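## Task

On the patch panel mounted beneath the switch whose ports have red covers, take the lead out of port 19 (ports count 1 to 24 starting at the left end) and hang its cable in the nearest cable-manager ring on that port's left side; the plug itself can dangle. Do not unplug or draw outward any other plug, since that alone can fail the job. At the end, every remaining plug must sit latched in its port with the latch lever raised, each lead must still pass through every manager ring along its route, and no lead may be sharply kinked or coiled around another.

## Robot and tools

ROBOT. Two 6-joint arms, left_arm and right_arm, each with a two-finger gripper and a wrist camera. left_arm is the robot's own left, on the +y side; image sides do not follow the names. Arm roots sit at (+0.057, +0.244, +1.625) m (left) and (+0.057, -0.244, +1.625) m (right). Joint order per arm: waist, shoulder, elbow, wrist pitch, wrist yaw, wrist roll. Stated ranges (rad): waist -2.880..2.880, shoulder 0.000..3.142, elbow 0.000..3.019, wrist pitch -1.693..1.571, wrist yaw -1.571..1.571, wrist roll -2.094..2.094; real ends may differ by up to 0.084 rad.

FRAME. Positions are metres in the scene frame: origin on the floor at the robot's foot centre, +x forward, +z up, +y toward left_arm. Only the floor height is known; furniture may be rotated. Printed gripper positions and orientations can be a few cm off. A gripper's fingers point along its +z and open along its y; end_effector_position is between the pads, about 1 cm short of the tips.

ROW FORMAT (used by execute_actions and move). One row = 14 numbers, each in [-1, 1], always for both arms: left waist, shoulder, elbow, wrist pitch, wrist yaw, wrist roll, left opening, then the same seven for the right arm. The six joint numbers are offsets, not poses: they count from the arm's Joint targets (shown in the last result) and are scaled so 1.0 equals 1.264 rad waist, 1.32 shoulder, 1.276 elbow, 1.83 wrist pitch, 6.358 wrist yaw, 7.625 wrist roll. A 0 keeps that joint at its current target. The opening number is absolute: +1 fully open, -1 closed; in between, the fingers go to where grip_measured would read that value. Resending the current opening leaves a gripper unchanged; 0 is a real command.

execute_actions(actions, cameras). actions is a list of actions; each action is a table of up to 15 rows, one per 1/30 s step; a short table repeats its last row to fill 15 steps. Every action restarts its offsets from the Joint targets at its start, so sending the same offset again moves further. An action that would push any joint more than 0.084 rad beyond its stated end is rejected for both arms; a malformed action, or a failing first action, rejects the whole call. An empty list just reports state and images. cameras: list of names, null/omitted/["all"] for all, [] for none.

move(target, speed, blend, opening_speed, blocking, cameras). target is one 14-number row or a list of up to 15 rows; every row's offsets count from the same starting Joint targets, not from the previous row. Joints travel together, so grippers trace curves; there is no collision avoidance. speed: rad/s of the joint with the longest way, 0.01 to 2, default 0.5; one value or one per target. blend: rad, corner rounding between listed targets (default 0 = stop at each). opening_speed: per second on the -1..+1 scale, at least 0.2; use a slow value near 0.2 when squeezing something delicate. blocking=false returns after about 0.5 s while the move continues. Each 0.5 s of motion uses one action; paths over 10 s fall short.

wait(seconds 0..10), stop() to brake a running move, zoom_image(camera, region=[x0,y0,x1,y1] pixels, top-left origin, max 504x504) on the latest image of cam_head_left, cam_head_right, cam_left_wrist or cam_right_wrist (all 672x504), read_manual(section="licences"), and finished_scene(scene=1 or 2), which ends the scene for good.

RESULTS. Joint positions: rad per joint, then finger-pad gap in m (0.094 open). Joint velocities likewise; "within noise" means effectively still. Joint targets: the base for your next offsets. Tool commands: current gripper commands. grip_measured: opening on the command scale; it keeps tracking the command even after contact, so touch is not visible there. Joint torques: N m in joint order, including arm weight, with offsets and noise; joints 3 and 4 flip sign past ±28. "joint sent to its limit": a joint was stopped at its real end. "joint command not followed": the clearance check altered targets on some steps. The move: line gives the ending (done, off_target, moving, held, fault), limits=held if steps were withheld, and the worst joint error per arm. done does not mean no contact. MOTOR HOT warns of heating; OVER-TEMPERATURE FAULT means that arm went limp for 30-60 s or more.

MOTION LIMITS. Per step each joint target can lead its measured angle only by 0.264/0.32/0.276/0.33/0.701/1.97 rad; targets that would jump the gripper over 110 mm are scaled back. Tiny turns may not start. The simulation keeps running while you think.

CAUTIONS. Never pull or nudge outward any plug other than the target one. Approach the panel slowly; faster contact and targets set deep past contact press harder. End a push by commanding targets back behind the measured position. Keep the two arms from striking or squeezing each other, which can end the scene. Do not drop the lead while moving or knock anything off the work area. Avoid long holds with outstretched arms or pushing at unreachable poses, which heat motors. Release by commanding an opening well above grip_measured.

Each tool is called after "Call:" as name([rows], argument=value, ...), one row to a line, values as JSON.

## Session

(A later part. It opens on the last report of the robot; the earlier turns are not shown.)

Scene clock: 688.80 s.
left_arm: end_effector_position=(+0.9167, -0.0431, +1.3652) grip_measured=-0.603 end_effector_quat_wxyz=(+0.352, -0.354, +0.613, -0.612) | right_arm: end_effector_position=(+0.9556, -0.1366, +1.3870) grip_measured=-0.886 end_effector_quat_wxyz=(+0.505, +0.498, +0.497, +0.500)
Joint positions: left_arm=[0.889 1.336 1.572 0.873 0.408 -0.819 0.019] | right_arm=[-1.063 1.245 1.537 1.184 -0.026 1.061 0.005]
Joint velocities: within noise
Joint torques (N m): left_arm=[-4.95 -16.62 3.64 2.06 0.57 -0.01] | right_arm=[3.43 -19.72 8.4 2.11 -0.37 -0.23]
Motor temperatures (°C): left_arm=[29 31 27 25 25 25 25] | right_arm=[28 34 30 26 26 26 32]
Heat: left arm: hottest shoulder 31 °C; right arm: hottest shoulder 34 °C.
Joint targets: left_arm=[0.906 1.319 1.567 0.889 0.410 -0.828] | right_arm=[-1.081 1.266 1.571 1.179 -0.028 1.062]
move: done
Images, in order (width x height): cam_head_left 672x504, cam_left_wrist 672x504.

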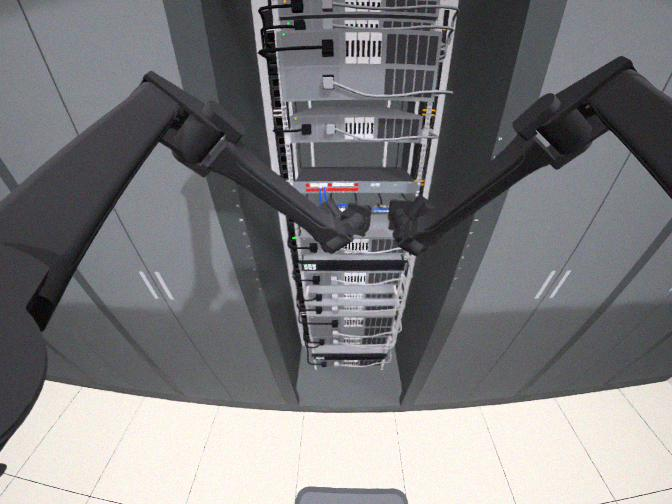

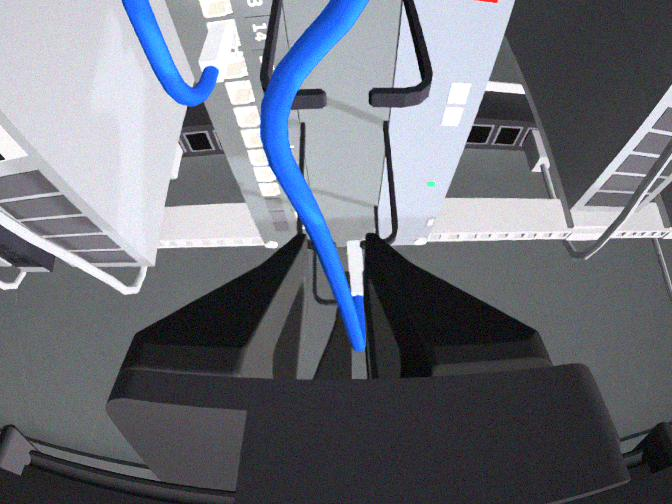

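Call:
move(target=[-0.0546,0.0439,0.0376,0,-0.003,0.0067,-0.6,0,0,0,0,0,0,-0.97], speed=0.06, cameras=["cam_left_wrist","cam_head_left"])

Call:
zoom_image(camera="cam_left_wrist", region=[240, 0, 480, 390])

Scene clock: 718.80 s.
left_arm: end_effector_position=(+0.9152, -0.0613, +1.3666) grip_measured=-0.603 end_effector_quat_wxyz=(+0.354, -0.354, +0.611, -0.613) | right_arm: end_effector_position=(+0.9556, -0.1366, +1.3870) grip_measured=-0.886 end_effector_quat_wxyz=(+0.505, +0.498, +0.497, +0.500)
Joint positions: left_arm=[0.854 1.362 1.589 0.874 0.393 -0.786 0.019] | right_arm=[-1.063 1.245 1.537 1.184 -0.026 1.061 0.005]
Joint velocities: within noise
Joint torques (N m): left_arm=[-8.18 -14.33 6 1.8 0.42 0.23] | right_arm=[3.25 -19.66 8.36 2.11 -0.36 -0.24]
Motor temperatures (°C): left_arm=[29 33 27 25 26 25 25] | right_arm=[28 34 30 26 26 26 32]
Heat: left arm: hottest shoulder 33 °C; right arm: hottest shoulder 34 °C.
Joint targets: left_arm=[0.837 1.377 1.615 0.889 0.391 -0.777] | right_arm=[-1.081 1.266 1.571 1.179 -0.028 1.062]
move: done
Images, in order (width x height): cam_head_left 672x504, cam_left_wrist 672x504.

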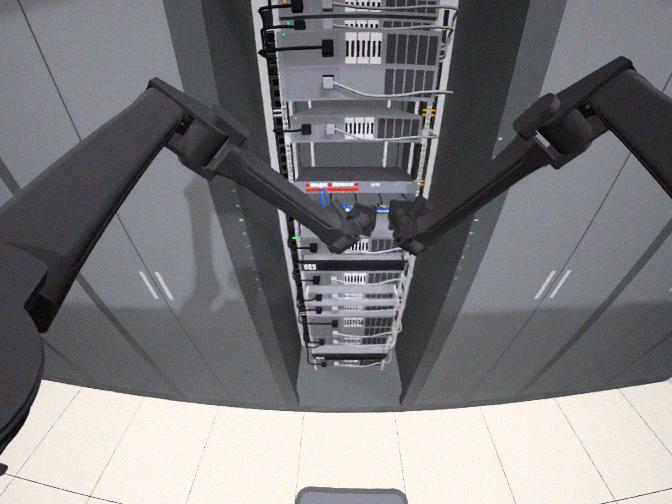

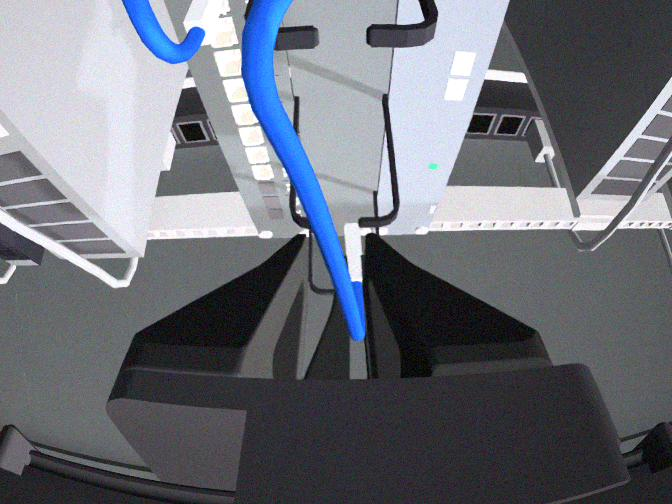

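Scaled by 1.292 from the camera's 672x504 image, which has a finer 960x720 frame.

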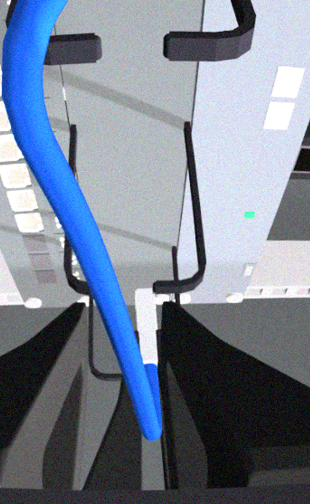

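Call:
move(target=[0,0,0,0,0,0,-0.92,0,0,0,0,0,0,-0.97], opening_speed=0.4, cameras=["cam_left_wrist"])

Call:
move(target=[0.038,0.0076,0.0717,-0.0563,0.0017,-0.0042,-0.92,-0.0075,0,0,0,0,0,-0.97], speed=0.06)

Call:
zoom_image(camera="cam_left_wrist", region=[240, 0, 480, 390])

Call:
zoom_image(camera="cam_head_left", region=[360, 185, 400, 225])

Call:
zoom_image(camera="cam_head_right", region=[330, 185, 370, 225])

Scene clock: 739.07 s.
left_arm: end_effector_position=(+0.9155, -0.0611, +1.3669) grip_measured=-0.908 end_effector_quat_wxyz=(+0.355, -0.354, +0.611, -0.613) | right_arm: end_effector_position=(+0.9553, -0.1362, +1.3863) grip_measured=-0.886 end_effector_quat_wxyz=(+0.505, +0.498, +0.497, +0.500)
Joint positions: left_arm=[0.854 1.362 1.59 0.875 0.393 -0.785 0.004] | right_arm=[-1.063 1.246 1.537 1.184 -0.026 1.061 0.005]
Joint velocities: within noise
Joint torques (N m): left_arm=[-8.59 -14.15 5.91 1.91 0.47 0.17] | right_arm=[3.31 -19.72 8.32 2.13 -0.37 -0.24]
Motor temperatures (°C): left_arm=[29 32 27 25 25 25 25] | right_arm=[28 34 30 26 26 26 32]
Heat: left arm: hottest shoulder 32 °C; right arm: hottest shoulder 34 °C.
Joint targets: left_arm=[0.837 1.377 1.615 0.889 0.391 -0.777] | right_arm=[-1.081 1.266 1.571 1.179 -0.028 1.062]
move: done
Images, in order (width x height): cam_left_wrist 672x504.

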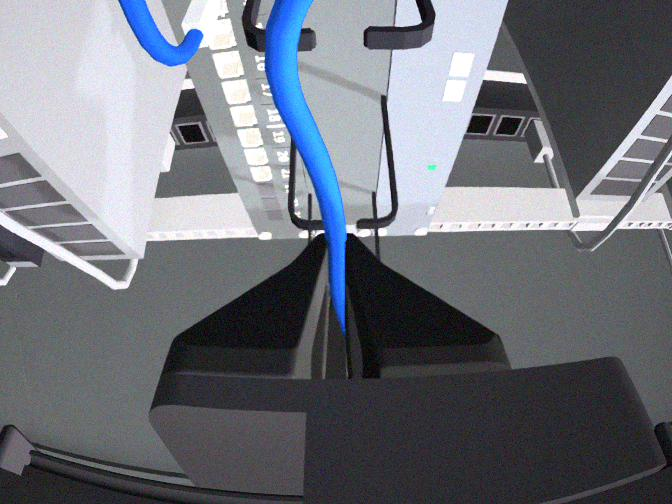

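Scene clock: 741.17 s.
left_arm: end_effector_position=(+0.9350, -0.0617, +1.3632) grip_measured=-0.910 end_effector_quat_wxyz=(+0.339, -0.354, +0.615, -0.617) | right_arm: end_effector_position=(+0.9548, -0.1368, +1.3837) grip_measured=-0.886 end_effector_quat_wxyz=(+0.505, +0.498, +0.500, +0.498)
Joint positions: left_arm=[0.862 1.377 1.666 0.79 0.406 -0.802 0.004] | right_arm=[-1.068 1.248 1.537 1.182 -0.026 1.061 0.005]
Joint velocities: within noise
Joint torques (N m): left_arm=[-4.6 -14.68 7.6 1.24 0.33 0.03] | right_arm=[3.08 -20.13 8.27 2.21 -0.37 -0.23]
Motor temperatures (°C): left_arm=[29 32 27 25 25 25 25] | right_arm=[28 35 30 26 26 26 32]
Heat: left arm: hottest shoulder 32 °C; right arm: hottest shoulder 35 °C.
Joint targets: left_arm=[0.885 1.386 1.707 0.786 0.402 -0.809] | right_arm=[-1.091 1.266 1.571 1.179 -0.028 1.062]
move: off_target (left_arm); left_arm: the elbow is farthest, 0.041 rad from its target

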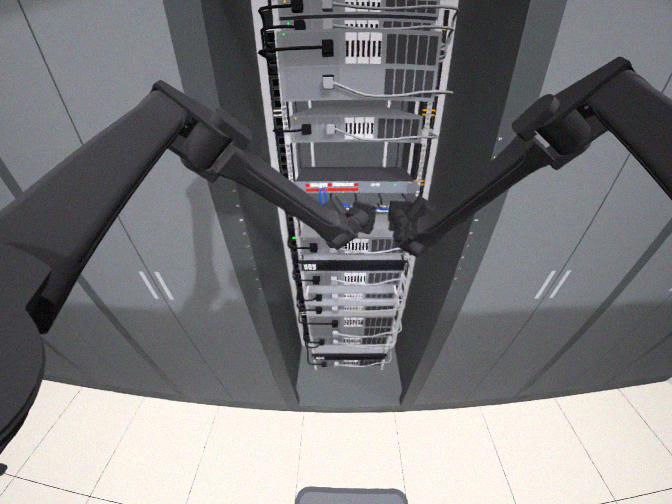

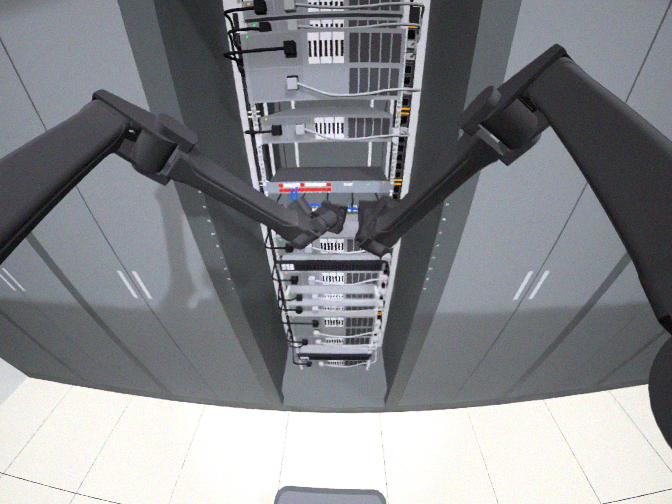

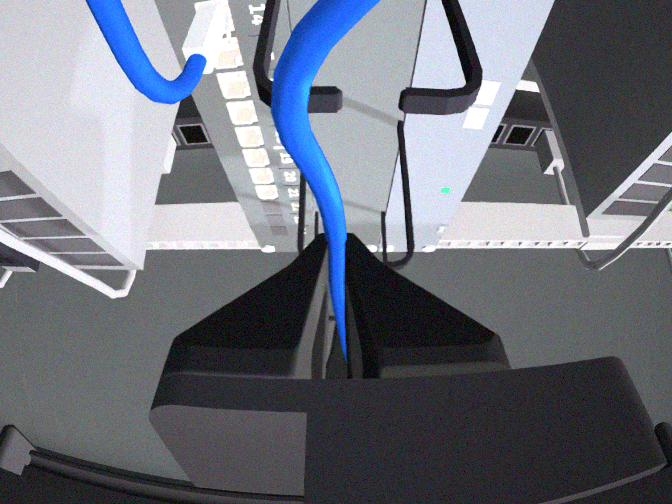

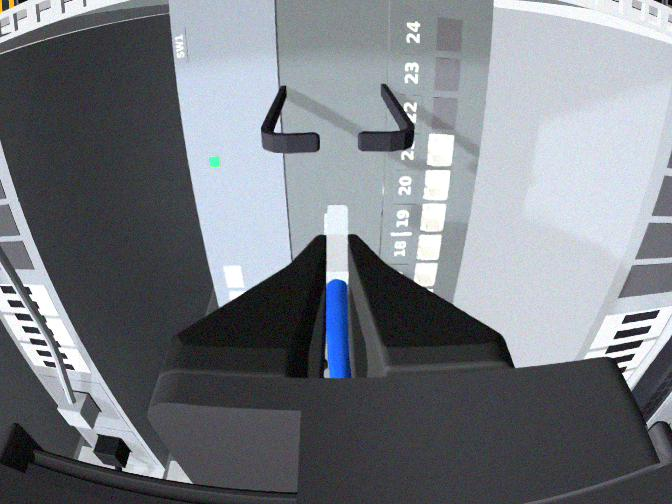

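Scaled by 1.292 from the camera's 672x504 image, which has a finer 960x720 frame.

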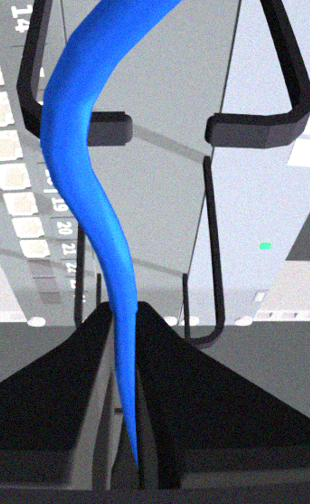

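Scaled by 12.600 from the camera's 672x504 image, which has a finer 960x720 frame.

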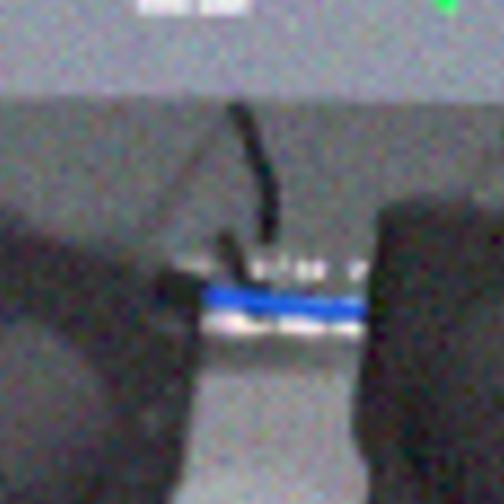

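Scaled by 12.600 from the camera's 672x504 image, which has a finer 960x720 frame.

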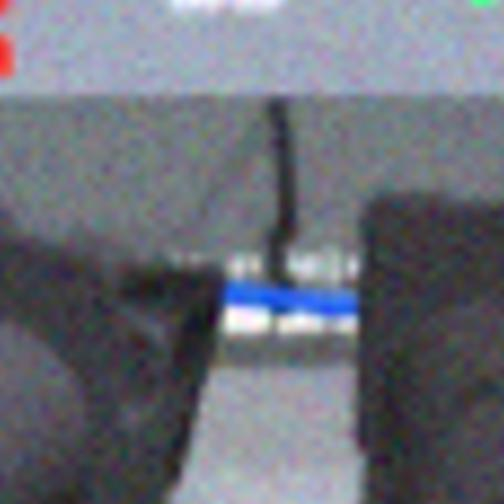

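Call:
move(target=[0.006,-0.009,0.031,-0.0238,0,0,-0.92,0,0.005,0.0327,-0.0192,0,0,-0.97], speed=0.05)

Call:
zoom_image(camera="cam_left_wrist", region=[240, 0, 480, 390])

Call:
zoom_image(camera="cam_head_left", region=[360, 185, 400, 225])

Call:
zoom_image(camera="cam_head_right", region=[330, 185, 370, 225])

Scene clock: 767.00 s.
left_arm: end_effector_position=(+0.9446, -0.0596, +1.3627) grip_measured=-0.910 end_effector_quat_wxyz=(+0.333, -0.354, +0.620, -0.616) | right_arm: end_effector_position=(+0.9656, -0.1366, +1.3831) grip_measured=-0.886 end_effector_quat_wxyz=(+0.502, +0.498, +0.502, +0.497)
Joint positions: left_arm=[0.866 1.378 1.698 0.743 0.408 -0.803 0.004] | right_arm=[-1.068 1.257 1.574 1.146 -0.028 1.061 0.005]
Joint velocities: within noise
Joint torques (N m): left_arm=[-4.84 -15.91 8.13 1.25 0.28 0.03] | right_arm=[3.19 -20.37 9.06 2.19 -0.32 -0.25]
Motor temperatures (°C): left_arm=[29 33 27 25 25 25 26] | right_arm=[28 34 30 26 26 26 32]
Heat: left arm: hottest shoulder 33 °C; right arm: hottest shoulder 34 °C.
Joint targets: left_arm=[0.893 1.375 1.746 0.743 0.402 -0.809] | right_arm=[-1.091 1.272 1.613 1.144 -0.028 1.062]
move: off_target (left_arm, right_arm); left_arm: the elbow is farthest, 0.048 rad from its target; right_arm: the elbow is farthest, 0.039 rad from its target

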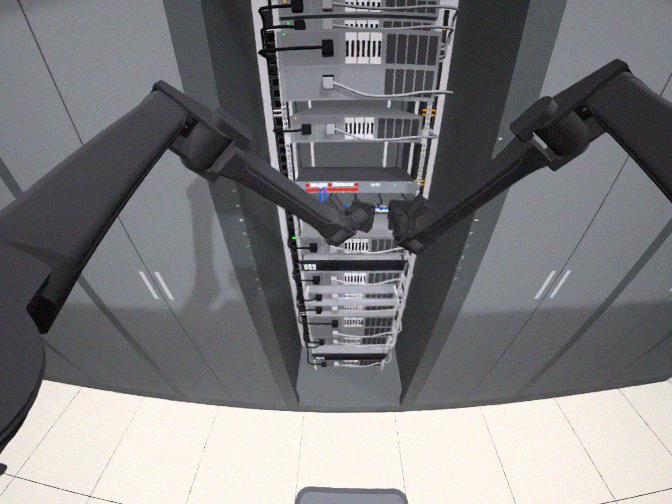

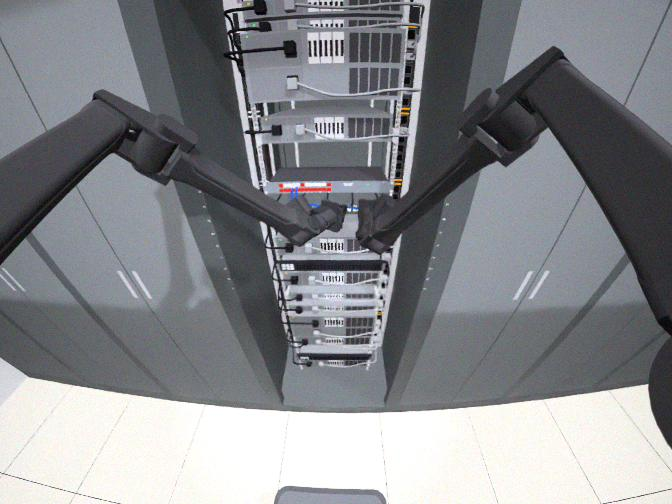

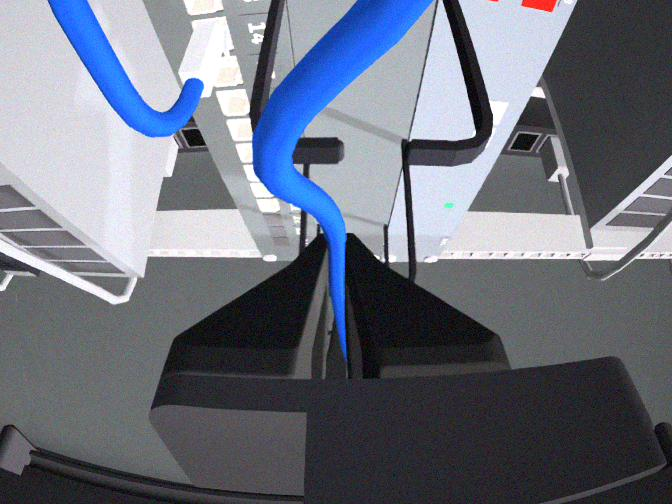

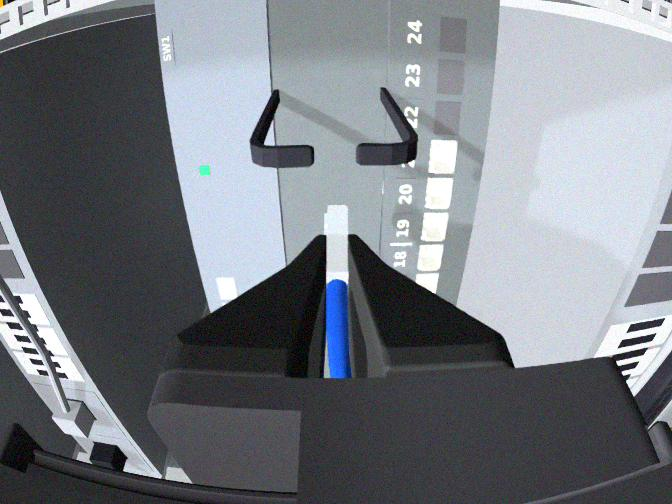

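Scaled by 1.292 from the camera's 672x504 image, which has a finer 960x720 frame.

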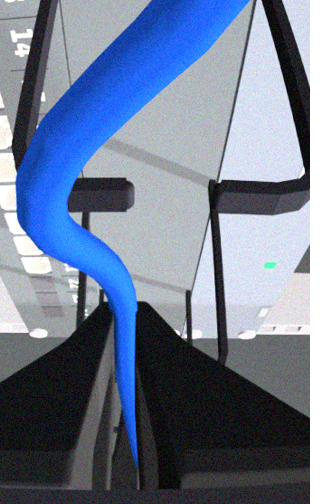

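Scaled by 12.600 from the camera's 672x504 image, which has a finer 960x720 frame.

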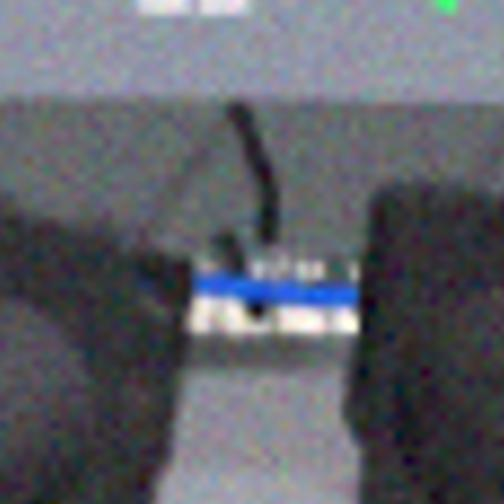

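Scaled by 12.600 from the camera's 672x504 image, which has a finer 960x720 frame.

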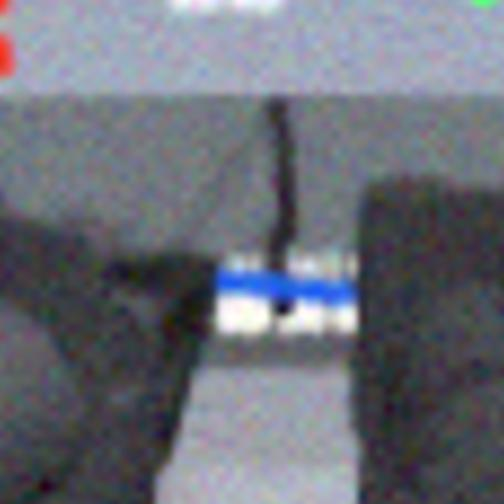

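Call:
move(target=[0,0,0.0196,-0.0137,0,0,-0.92,0,0,0.0196,-0.0137,0,0,-0.97], speed=0.05, cameras=["cam_left_wrist","cam_head_left","cam_head_right"])

Call:
zoom_image(camera="cam_head_left", region=[360, 185, 400, 225])

Call:
zoom_image(camera="cam_head_right", region=[330, 185, 370, 225])

Scene clock: 784.50 s.
left_arm: end_effector_position=(+0.9509, -0.0581, +1.3639) grip_measured=-0.910 end_effector_quat_wxyz=(+0.330, -0.354, +0.621, -0.616) | right_arm: end_effector_position=(+0.9724, -0.1363, +1.3832) grip_measured=-0.886 end_effector_quat_wxyz=(+0.499, +0.498, +0.505, +0.498)
Joint positions: left_arm=[0.867 1.378 1.718 0.716 0.409 -0.803 0.004] | right_arm=[-1.068 1.26 1.596 1.12 -0.03 1.061 0.005]
Joint velocities: within noise
Joint torques (N m): left_arm=[-4.42 -16.26 8.66 1.28 0.23 0.04] | right_arm=[3.08 -21.01 9.52 2.28 -0.21 -0.24]
Motor temperatures (°C): left_arm=[29 33 28 25 25 25 27] | right_arm=[28 34 30 26 26 26 32]
Heat: left arm: hottest shoulder 33 °C; right arm: hottest shoulder 34 °C.
Joint targets: left_arm=[0.893 1.375 1.771 0.717 0.402 -0.809] | right_arm=[-1.091 1.272 1.638 1.119 -0.028 1.062]
move: off_target (left_arm, right_arm); left_arm: the elbow is farthest, 0.053 rad from its target; right_arm: the elbow is farthest, 0.042 rad from its target
Images, in order (width x height): cam_head_left 672x504, cam_head_right 672x504, cam_left_wrist 672x504.

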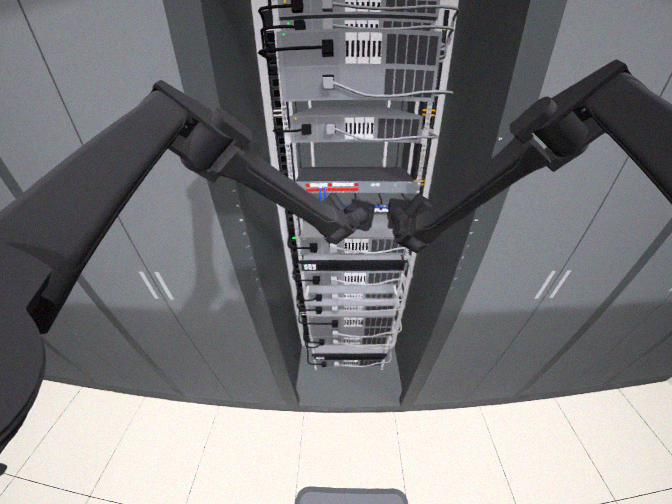

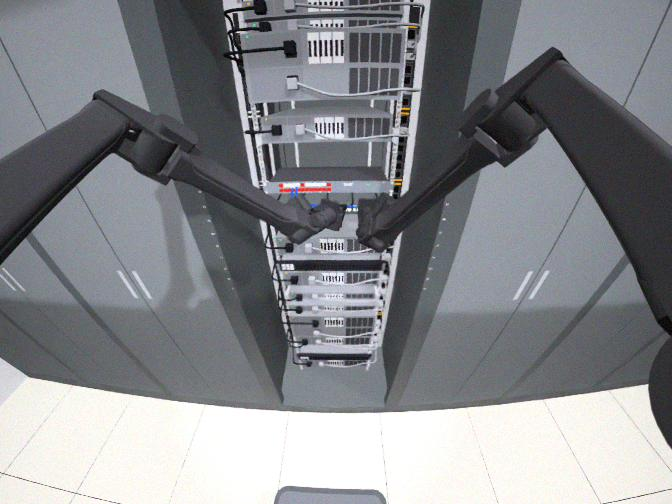

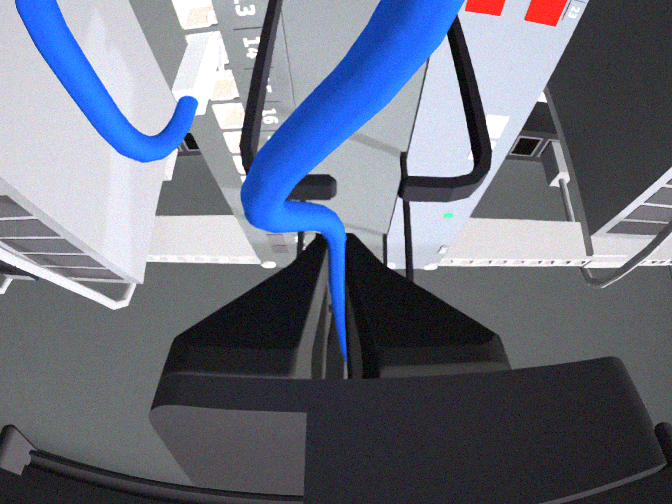

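Scaled by 12.600 from the camera's 672x504 image, which has a finer 960x720 frame.

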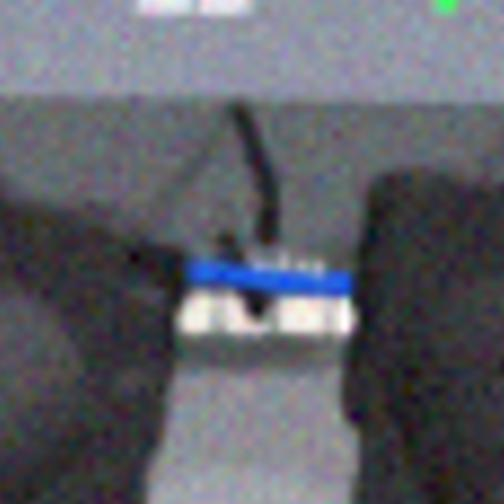

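Scaled by 12.600 from the camera's 672x504 image, which has a finer 960x720 frame.

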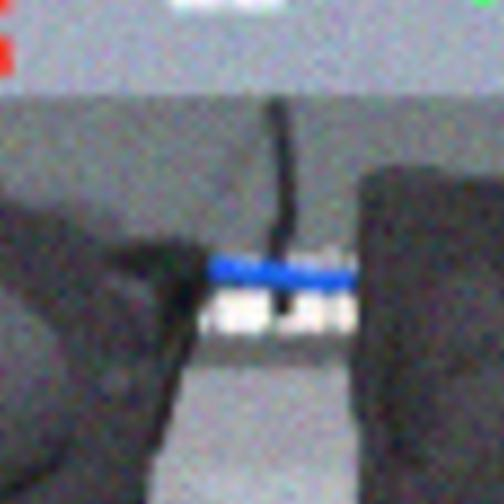

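Call:
move(target=[0,-0.0163,0,0,0,0,-0.92,0,-0.034,0,0,0,0,-0.97], speed=0.04, cameras=["cam_left_wrist","cam_head_left","cam_head_right"])

Call:
zoom_image(camera="cam_head_left", region=[360, 185, 400, 225])

Call:
zoom_image(camera="cam_left_wrist", region=[200, 0, 480, 300])

Scene clock: 798.17 s.
left_arm: end_effector_position=(+0.9510, -0.0582, +1.3639) grip_measured=-0.910 end_effector_quat_wxyz=(+0.330, -0.354, +0.621, -0.616) | right_arm: end_effector_position=(+0.9728, -0.1364, +1.3833) grip_measured=-0.886 end_effector_quat_wxyz=(+0.499, +0.498, +0.505, +0.498)
Joint positions: left_arm=[0.867 1.378 1.718 0.715 0.409 -0.804 0.004] | right_arm=[-1.068 1.26 1.597 1.119 -0.03 1.061 0.005]
Joint velocities: within noise
Joint torques (N m): left_arm=[-4.84 -17.67 8.75 1.33 0.24 0.03] | right_arm=[3.08 -24.7 9.35 2.32 -0.21 -0.23]
Motor temperatures (°C): left_arm=[29 34 29 25 25 25 27] | right_arm=[28 35 31 26 26 26 32]
Heat: left arm: hottest shoulder 34 °C; right arm: hottest shoulder 35 °C.
Joint targets: left_arm=[0.893 1.353 1.771 0.717 0.402 -0.809] | right_arm=[-1.091 1.227 1.638 1.119 -0.028 1.062]
move: off_target (left_arm, right_arm); left_arm: the elbow is farthest, 0.053 rad from its target; right_arm: the elbow is farthest, 0.041 rad from its target
Images, in order (width x height): cam_head_left 672x504, cam_head_right 672x504, cam_left_wrist 672x504.

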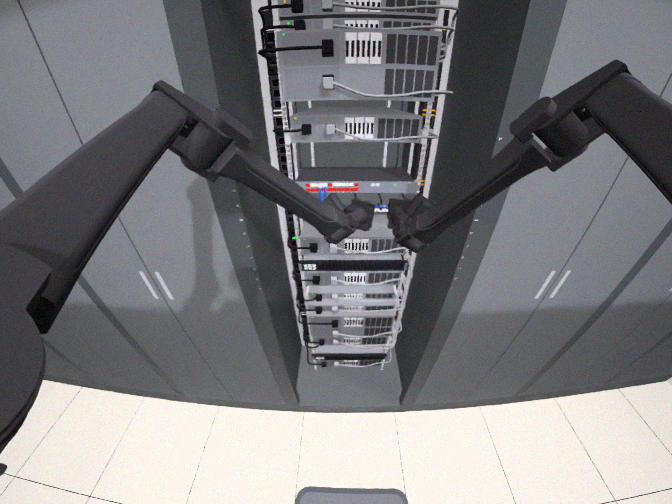

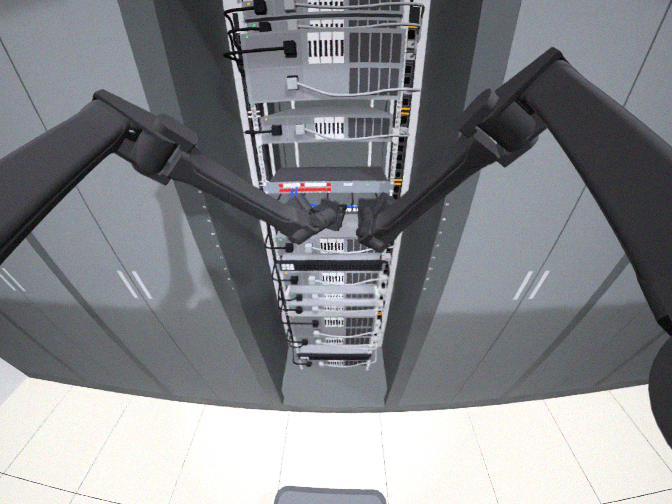

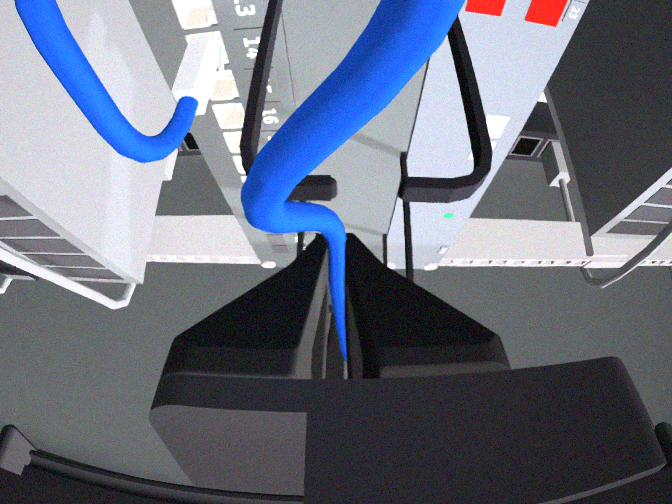

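Scaled by 12.600 from the camera's 672x504 image, which has a finer 960x720 frame.

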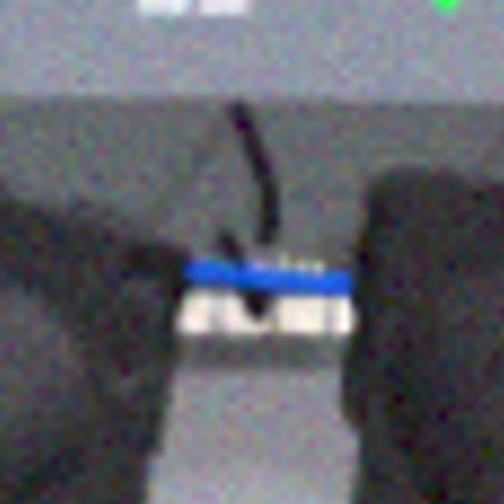

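Scaled by 1.680 from the camera's 672x504 image, which has a finer 960x720 frame.

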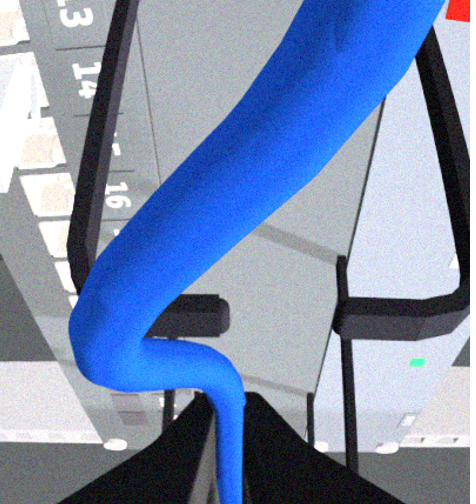

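Call:
move(target=[0,-0.0085,0,0,0,0,-0.92,0,-0.0085,0,0,0,0,-0.97], speed=0.04, cameras=["cam_left_wrist","cam_head_left","cam_head_right"])

Call:
zoom_image(camera="cam_head_left", region=[360, 185, 400, 225])

Scene clock: 802.20 s.
left_arm: end_effector_position=(+0.9509, -0.0582, +1.3639) grip_measured=-0.910 end_effector_quat_wxyz=(+0.330, -0.354, +0.621, -0.616) | right_arm: end_effector_position=(+0.9733, -0.1368, +1.3845) grip_measured=-0.886 end_effector_quat_wxyz=(+0.499, +0.497, +0.505, +0.498)
Joint positions: left_arm=[0.867 1.378 1.718 0.715 0.409 -0.804 0.004] | right_arm=[-1.068 1.258 1.597 1.118 -0.031 1.061 0.005]
Joint velocities: within noise
Joint torques (N m): left_arm=[-4.01 -18.78 8.64 1.37 0.19 0.04] | right_arm=[3.14 -26.05 9.4 2.43 -0.17 -0.24]
Motor temperatures (°C): left_arm=[29 34 29 25 25 25 27] | right_arm=[28 36 31 26 25 26 32]
Heat: left arm: hottest shoulder 34 °C; right arm: hottest shoulder 36 °C.
Joint targets: left_arm=[0.893 1.342 1.771 0.717 0.402 -0.809] | right_arm=[-1.091 1.216 1.638 1.119 -0.028 1.062]
move: off_target (left_arm, right_arm); left_arm: the elbow is farthest, 0.053 rad from its target; right_arm: the shoulder is farthest, 0.042 rad from its target
Images, in order (width x height): cam_head_left 672x504, cam_head_right 672x504, cam_left_wrist 672x504.

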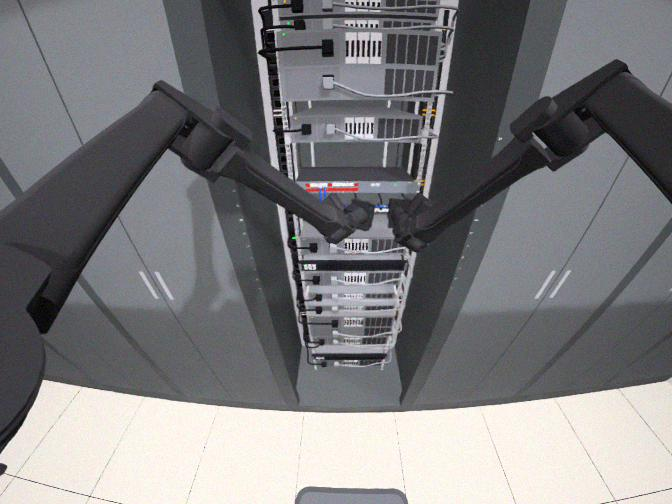

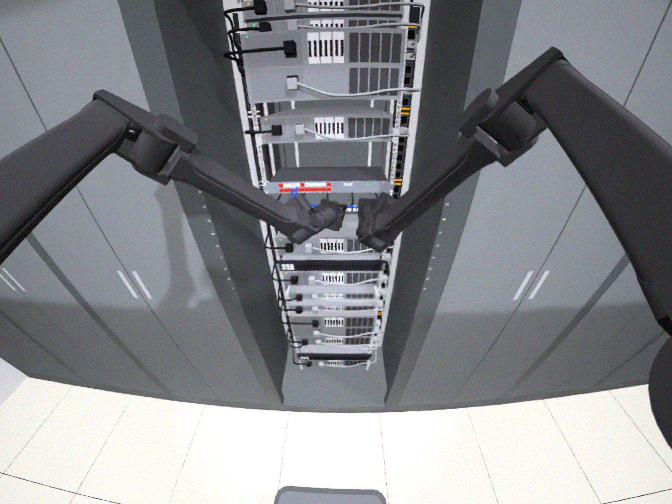

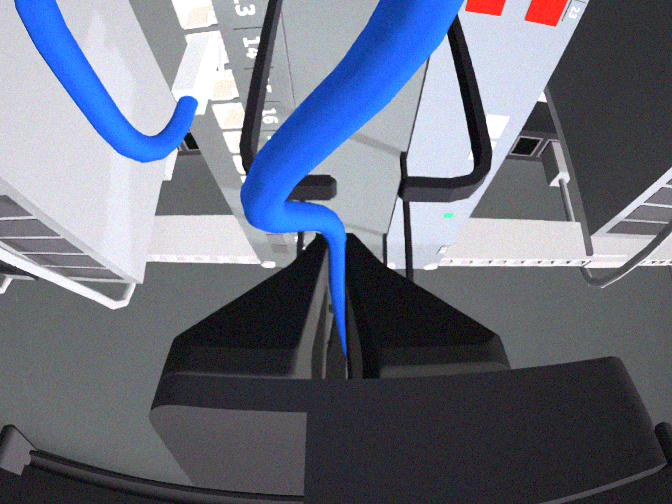

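Scaled by 12.600 from the camera's 672x504 image, which has a finer 960x720 frame.

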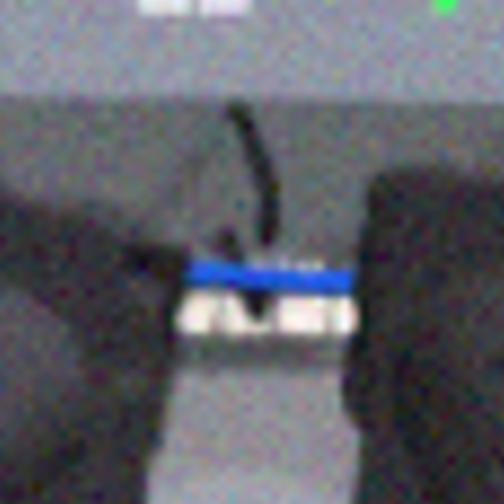

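Call:
move(target=[0,-0.011,0,0,0,0,-0.92,0,-0.004,0,0,0,0,-0.97], speed=0.04, cameras=["cam_left_wrist","cam_head_left","cam_head_right"])

Call:
zoom_image(camera="cam_head_left", region=[360, 185, 400, 225])

Scene clock: 805.63 s.
left_arm: end_effector_position=(+0.9520, -0.0570, +1.3658) grip_measured=-0.910 end_effector_quat_wxyz=(+0.329, -0.353, +0.621, -0.617) | right_arm: end_effector_position=(+0.9740, -0.1375, +1.3861) grip_measured=-0.886 end_effector_quat_wxyz=(+0.500, +0.497, +0.505, +0.499)
Joint positions: left_arm=[0.867 1.374 1.718 0.712 0.411 -0.804 0.004] | right_arm=[-1.068 1.256 1.597 1.116 -0.033 1.061 0.005]
Joint velocities: within noise
Joint torques (N m): left_arm=[-4.66 -19.37 8.75 1.48 0.15 0.04] | right_arm=[2.9 -25.82 9.39 2.39 -0.11 -0.23]
Motor temperatures (°C): left_arm=[29 34 29 25 25 25 27] | right_arm=[28 35 31 26 25 26 33]
Heat: left arm: hottest shoulder 34 °C; right arm: hottest shoulder 35 °C.
Joint targets: left_arm=[0.893 1.328 1.771 0.717 0.401 -0.809] | right_arm=[-1.091 1.211 1.638 1.119 -0.028 1.062]
move: off_target (left_arm, right_arm); left_arm: the elbow is farthest, 0.053 rad from its target; right_arm: the shoulder is farthest, 0.045 rad from its target
Images, in order (width x height): cam_head_left 672x504, cam_head_right 672x504, cam_left_wrist 672x504.

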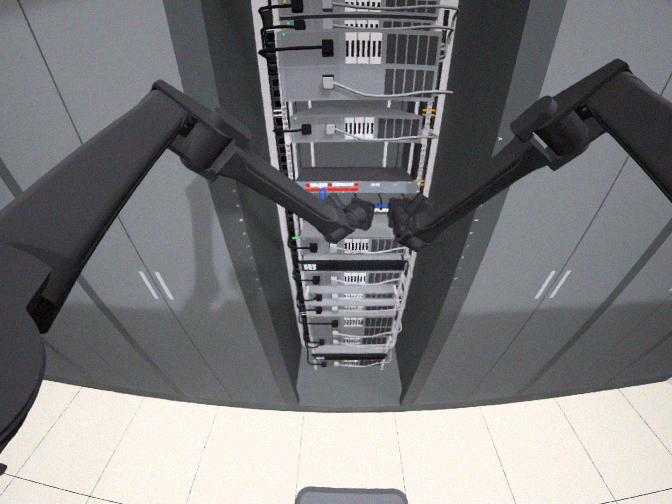

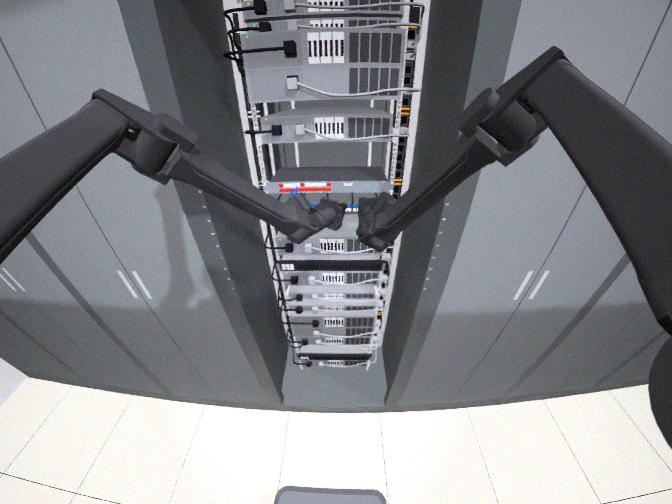

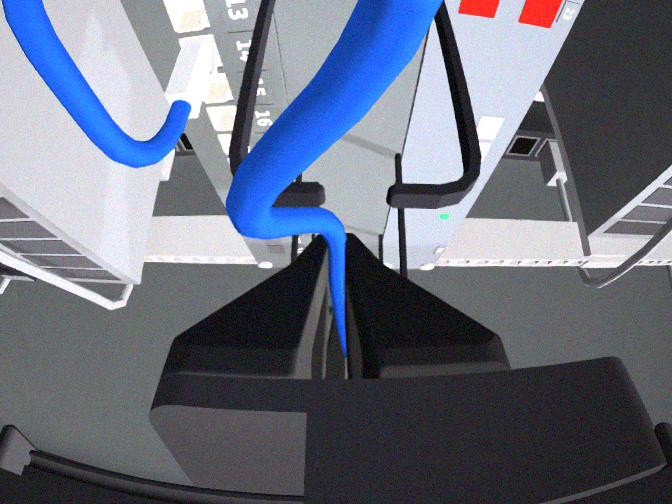

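Scaled by 12.600 from the camera's 672x504 image, which has a finer 960x720 frame.

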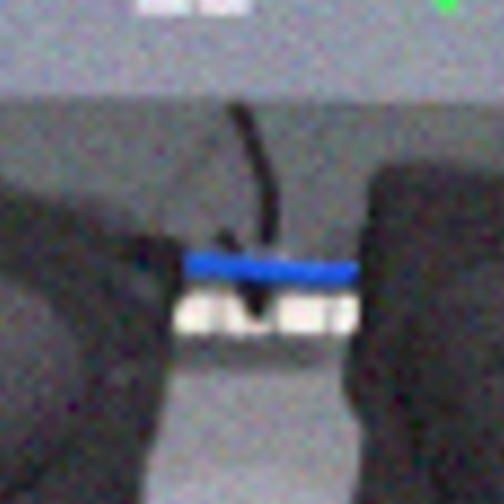

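Call:
move(target=[0,0,0.0235,-0.0164,0,0,-0.92,0,0,0.0235,-0.0164,0,0,-0.97], speed=0.05, cameras=["cam_left_wrist","cam_head_left","cam_head_right"])

Call:
zoom_image(camera="cam_head_left", region=[360, 185, 400, 225])

Call:
zoom_image(camera="cam_head_right", region=[330, 185, 370, 225])

Scene clock: 810.77 s.
left_arm: end_effector_position=(+0.9569, -0.0564, +1.3664) grip_measured=-0.910 end_effector_quat_wxyz=(+0.324, -0.354, +0.624, -0.617) | right_arm: end_effector_position=(+0.9811, -0.1382, +1.3875) grip_measured=-0.886 end_effector_quat_wxyz=(+0.496, +0.497, +0.508, +0.498)
Joint positions: left_arm=[0.867 1.373 1.735 0.682 0.411 -0.805 0.004] | right_arm=[-1.068 1.254 1.617 1.085 -0.034 1.061 0.005]
Joint velocities: within noise
Joint torques (N m): left_arm=[-4.66 -19.6 10.03 1.43 0.16 0.06] | right_arm=[3.02 -25.82 10.4 2.5 -0.06 -0.23]
Motor temperatures (°C): left_arm=[28 34 29 25 25 25 27] | right_arm=[28 36 31 26 25 26 33]
Heat: left arm: hottest shoulder 34 °C; right arm: hottest shoulder 36 °C.
Joint targets: left_arm=[0.893 1.327 1.801 0.688 0.401 -0.809] | right_arm=[-1.091 1.211 1.668 1.089 -0.028 1.062]
move: off_target (left_arm, right_arm); left_arm: the elbow is farthest, 0.066 rad from its target; right_arm: the elbow is farthest, 0.051 rad from its target
Images, in order (width x height): cam_head_left 672x504, cam_head_right 672x504, cam_left_wrist 672x504.

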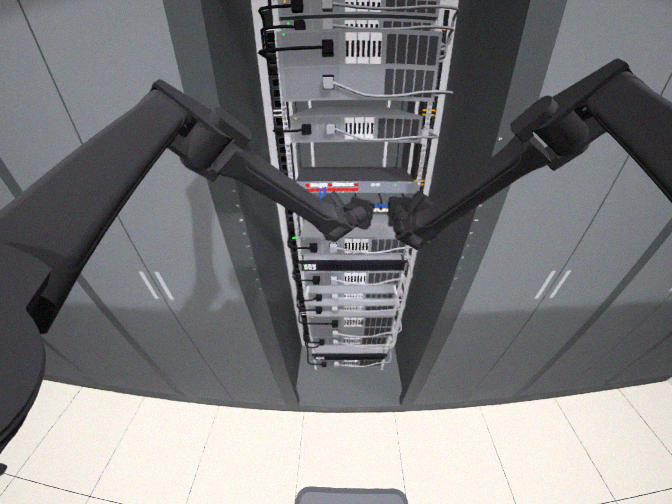

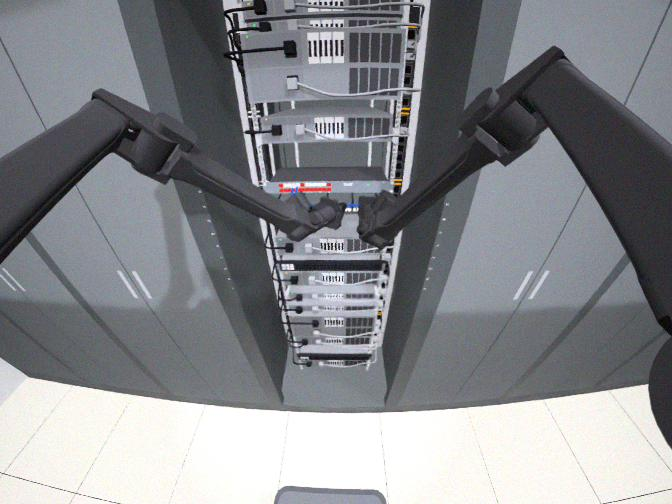

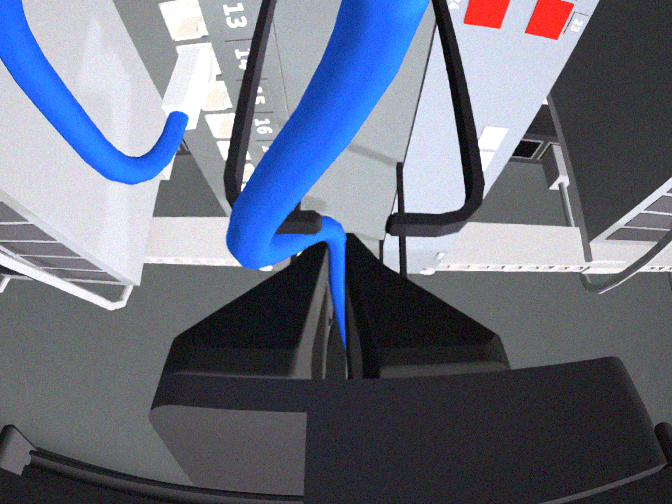

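Scaled by 12.600 from the camera's 672x504 image, which has a finer 960x720 frame.

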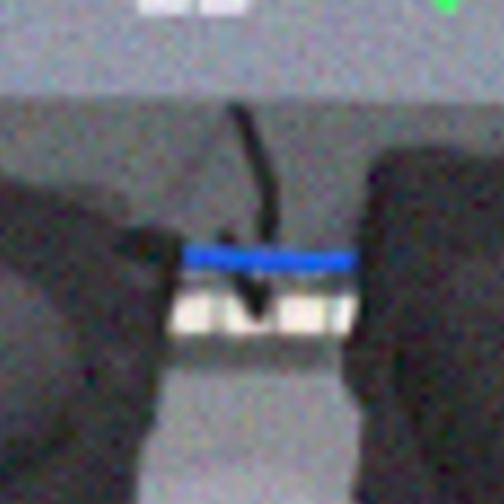

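Scaled by 12.600 from the camera's 672x504 image, which has a finer 960x720 frame.

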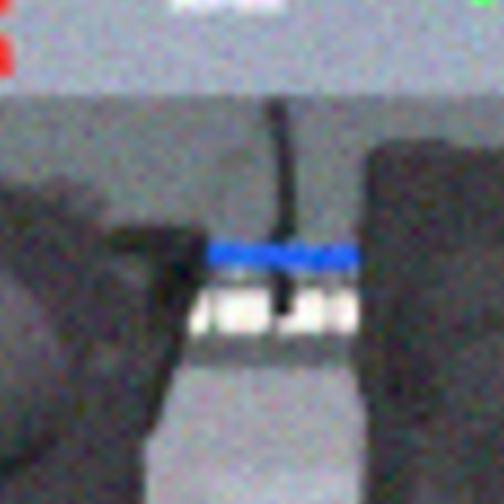

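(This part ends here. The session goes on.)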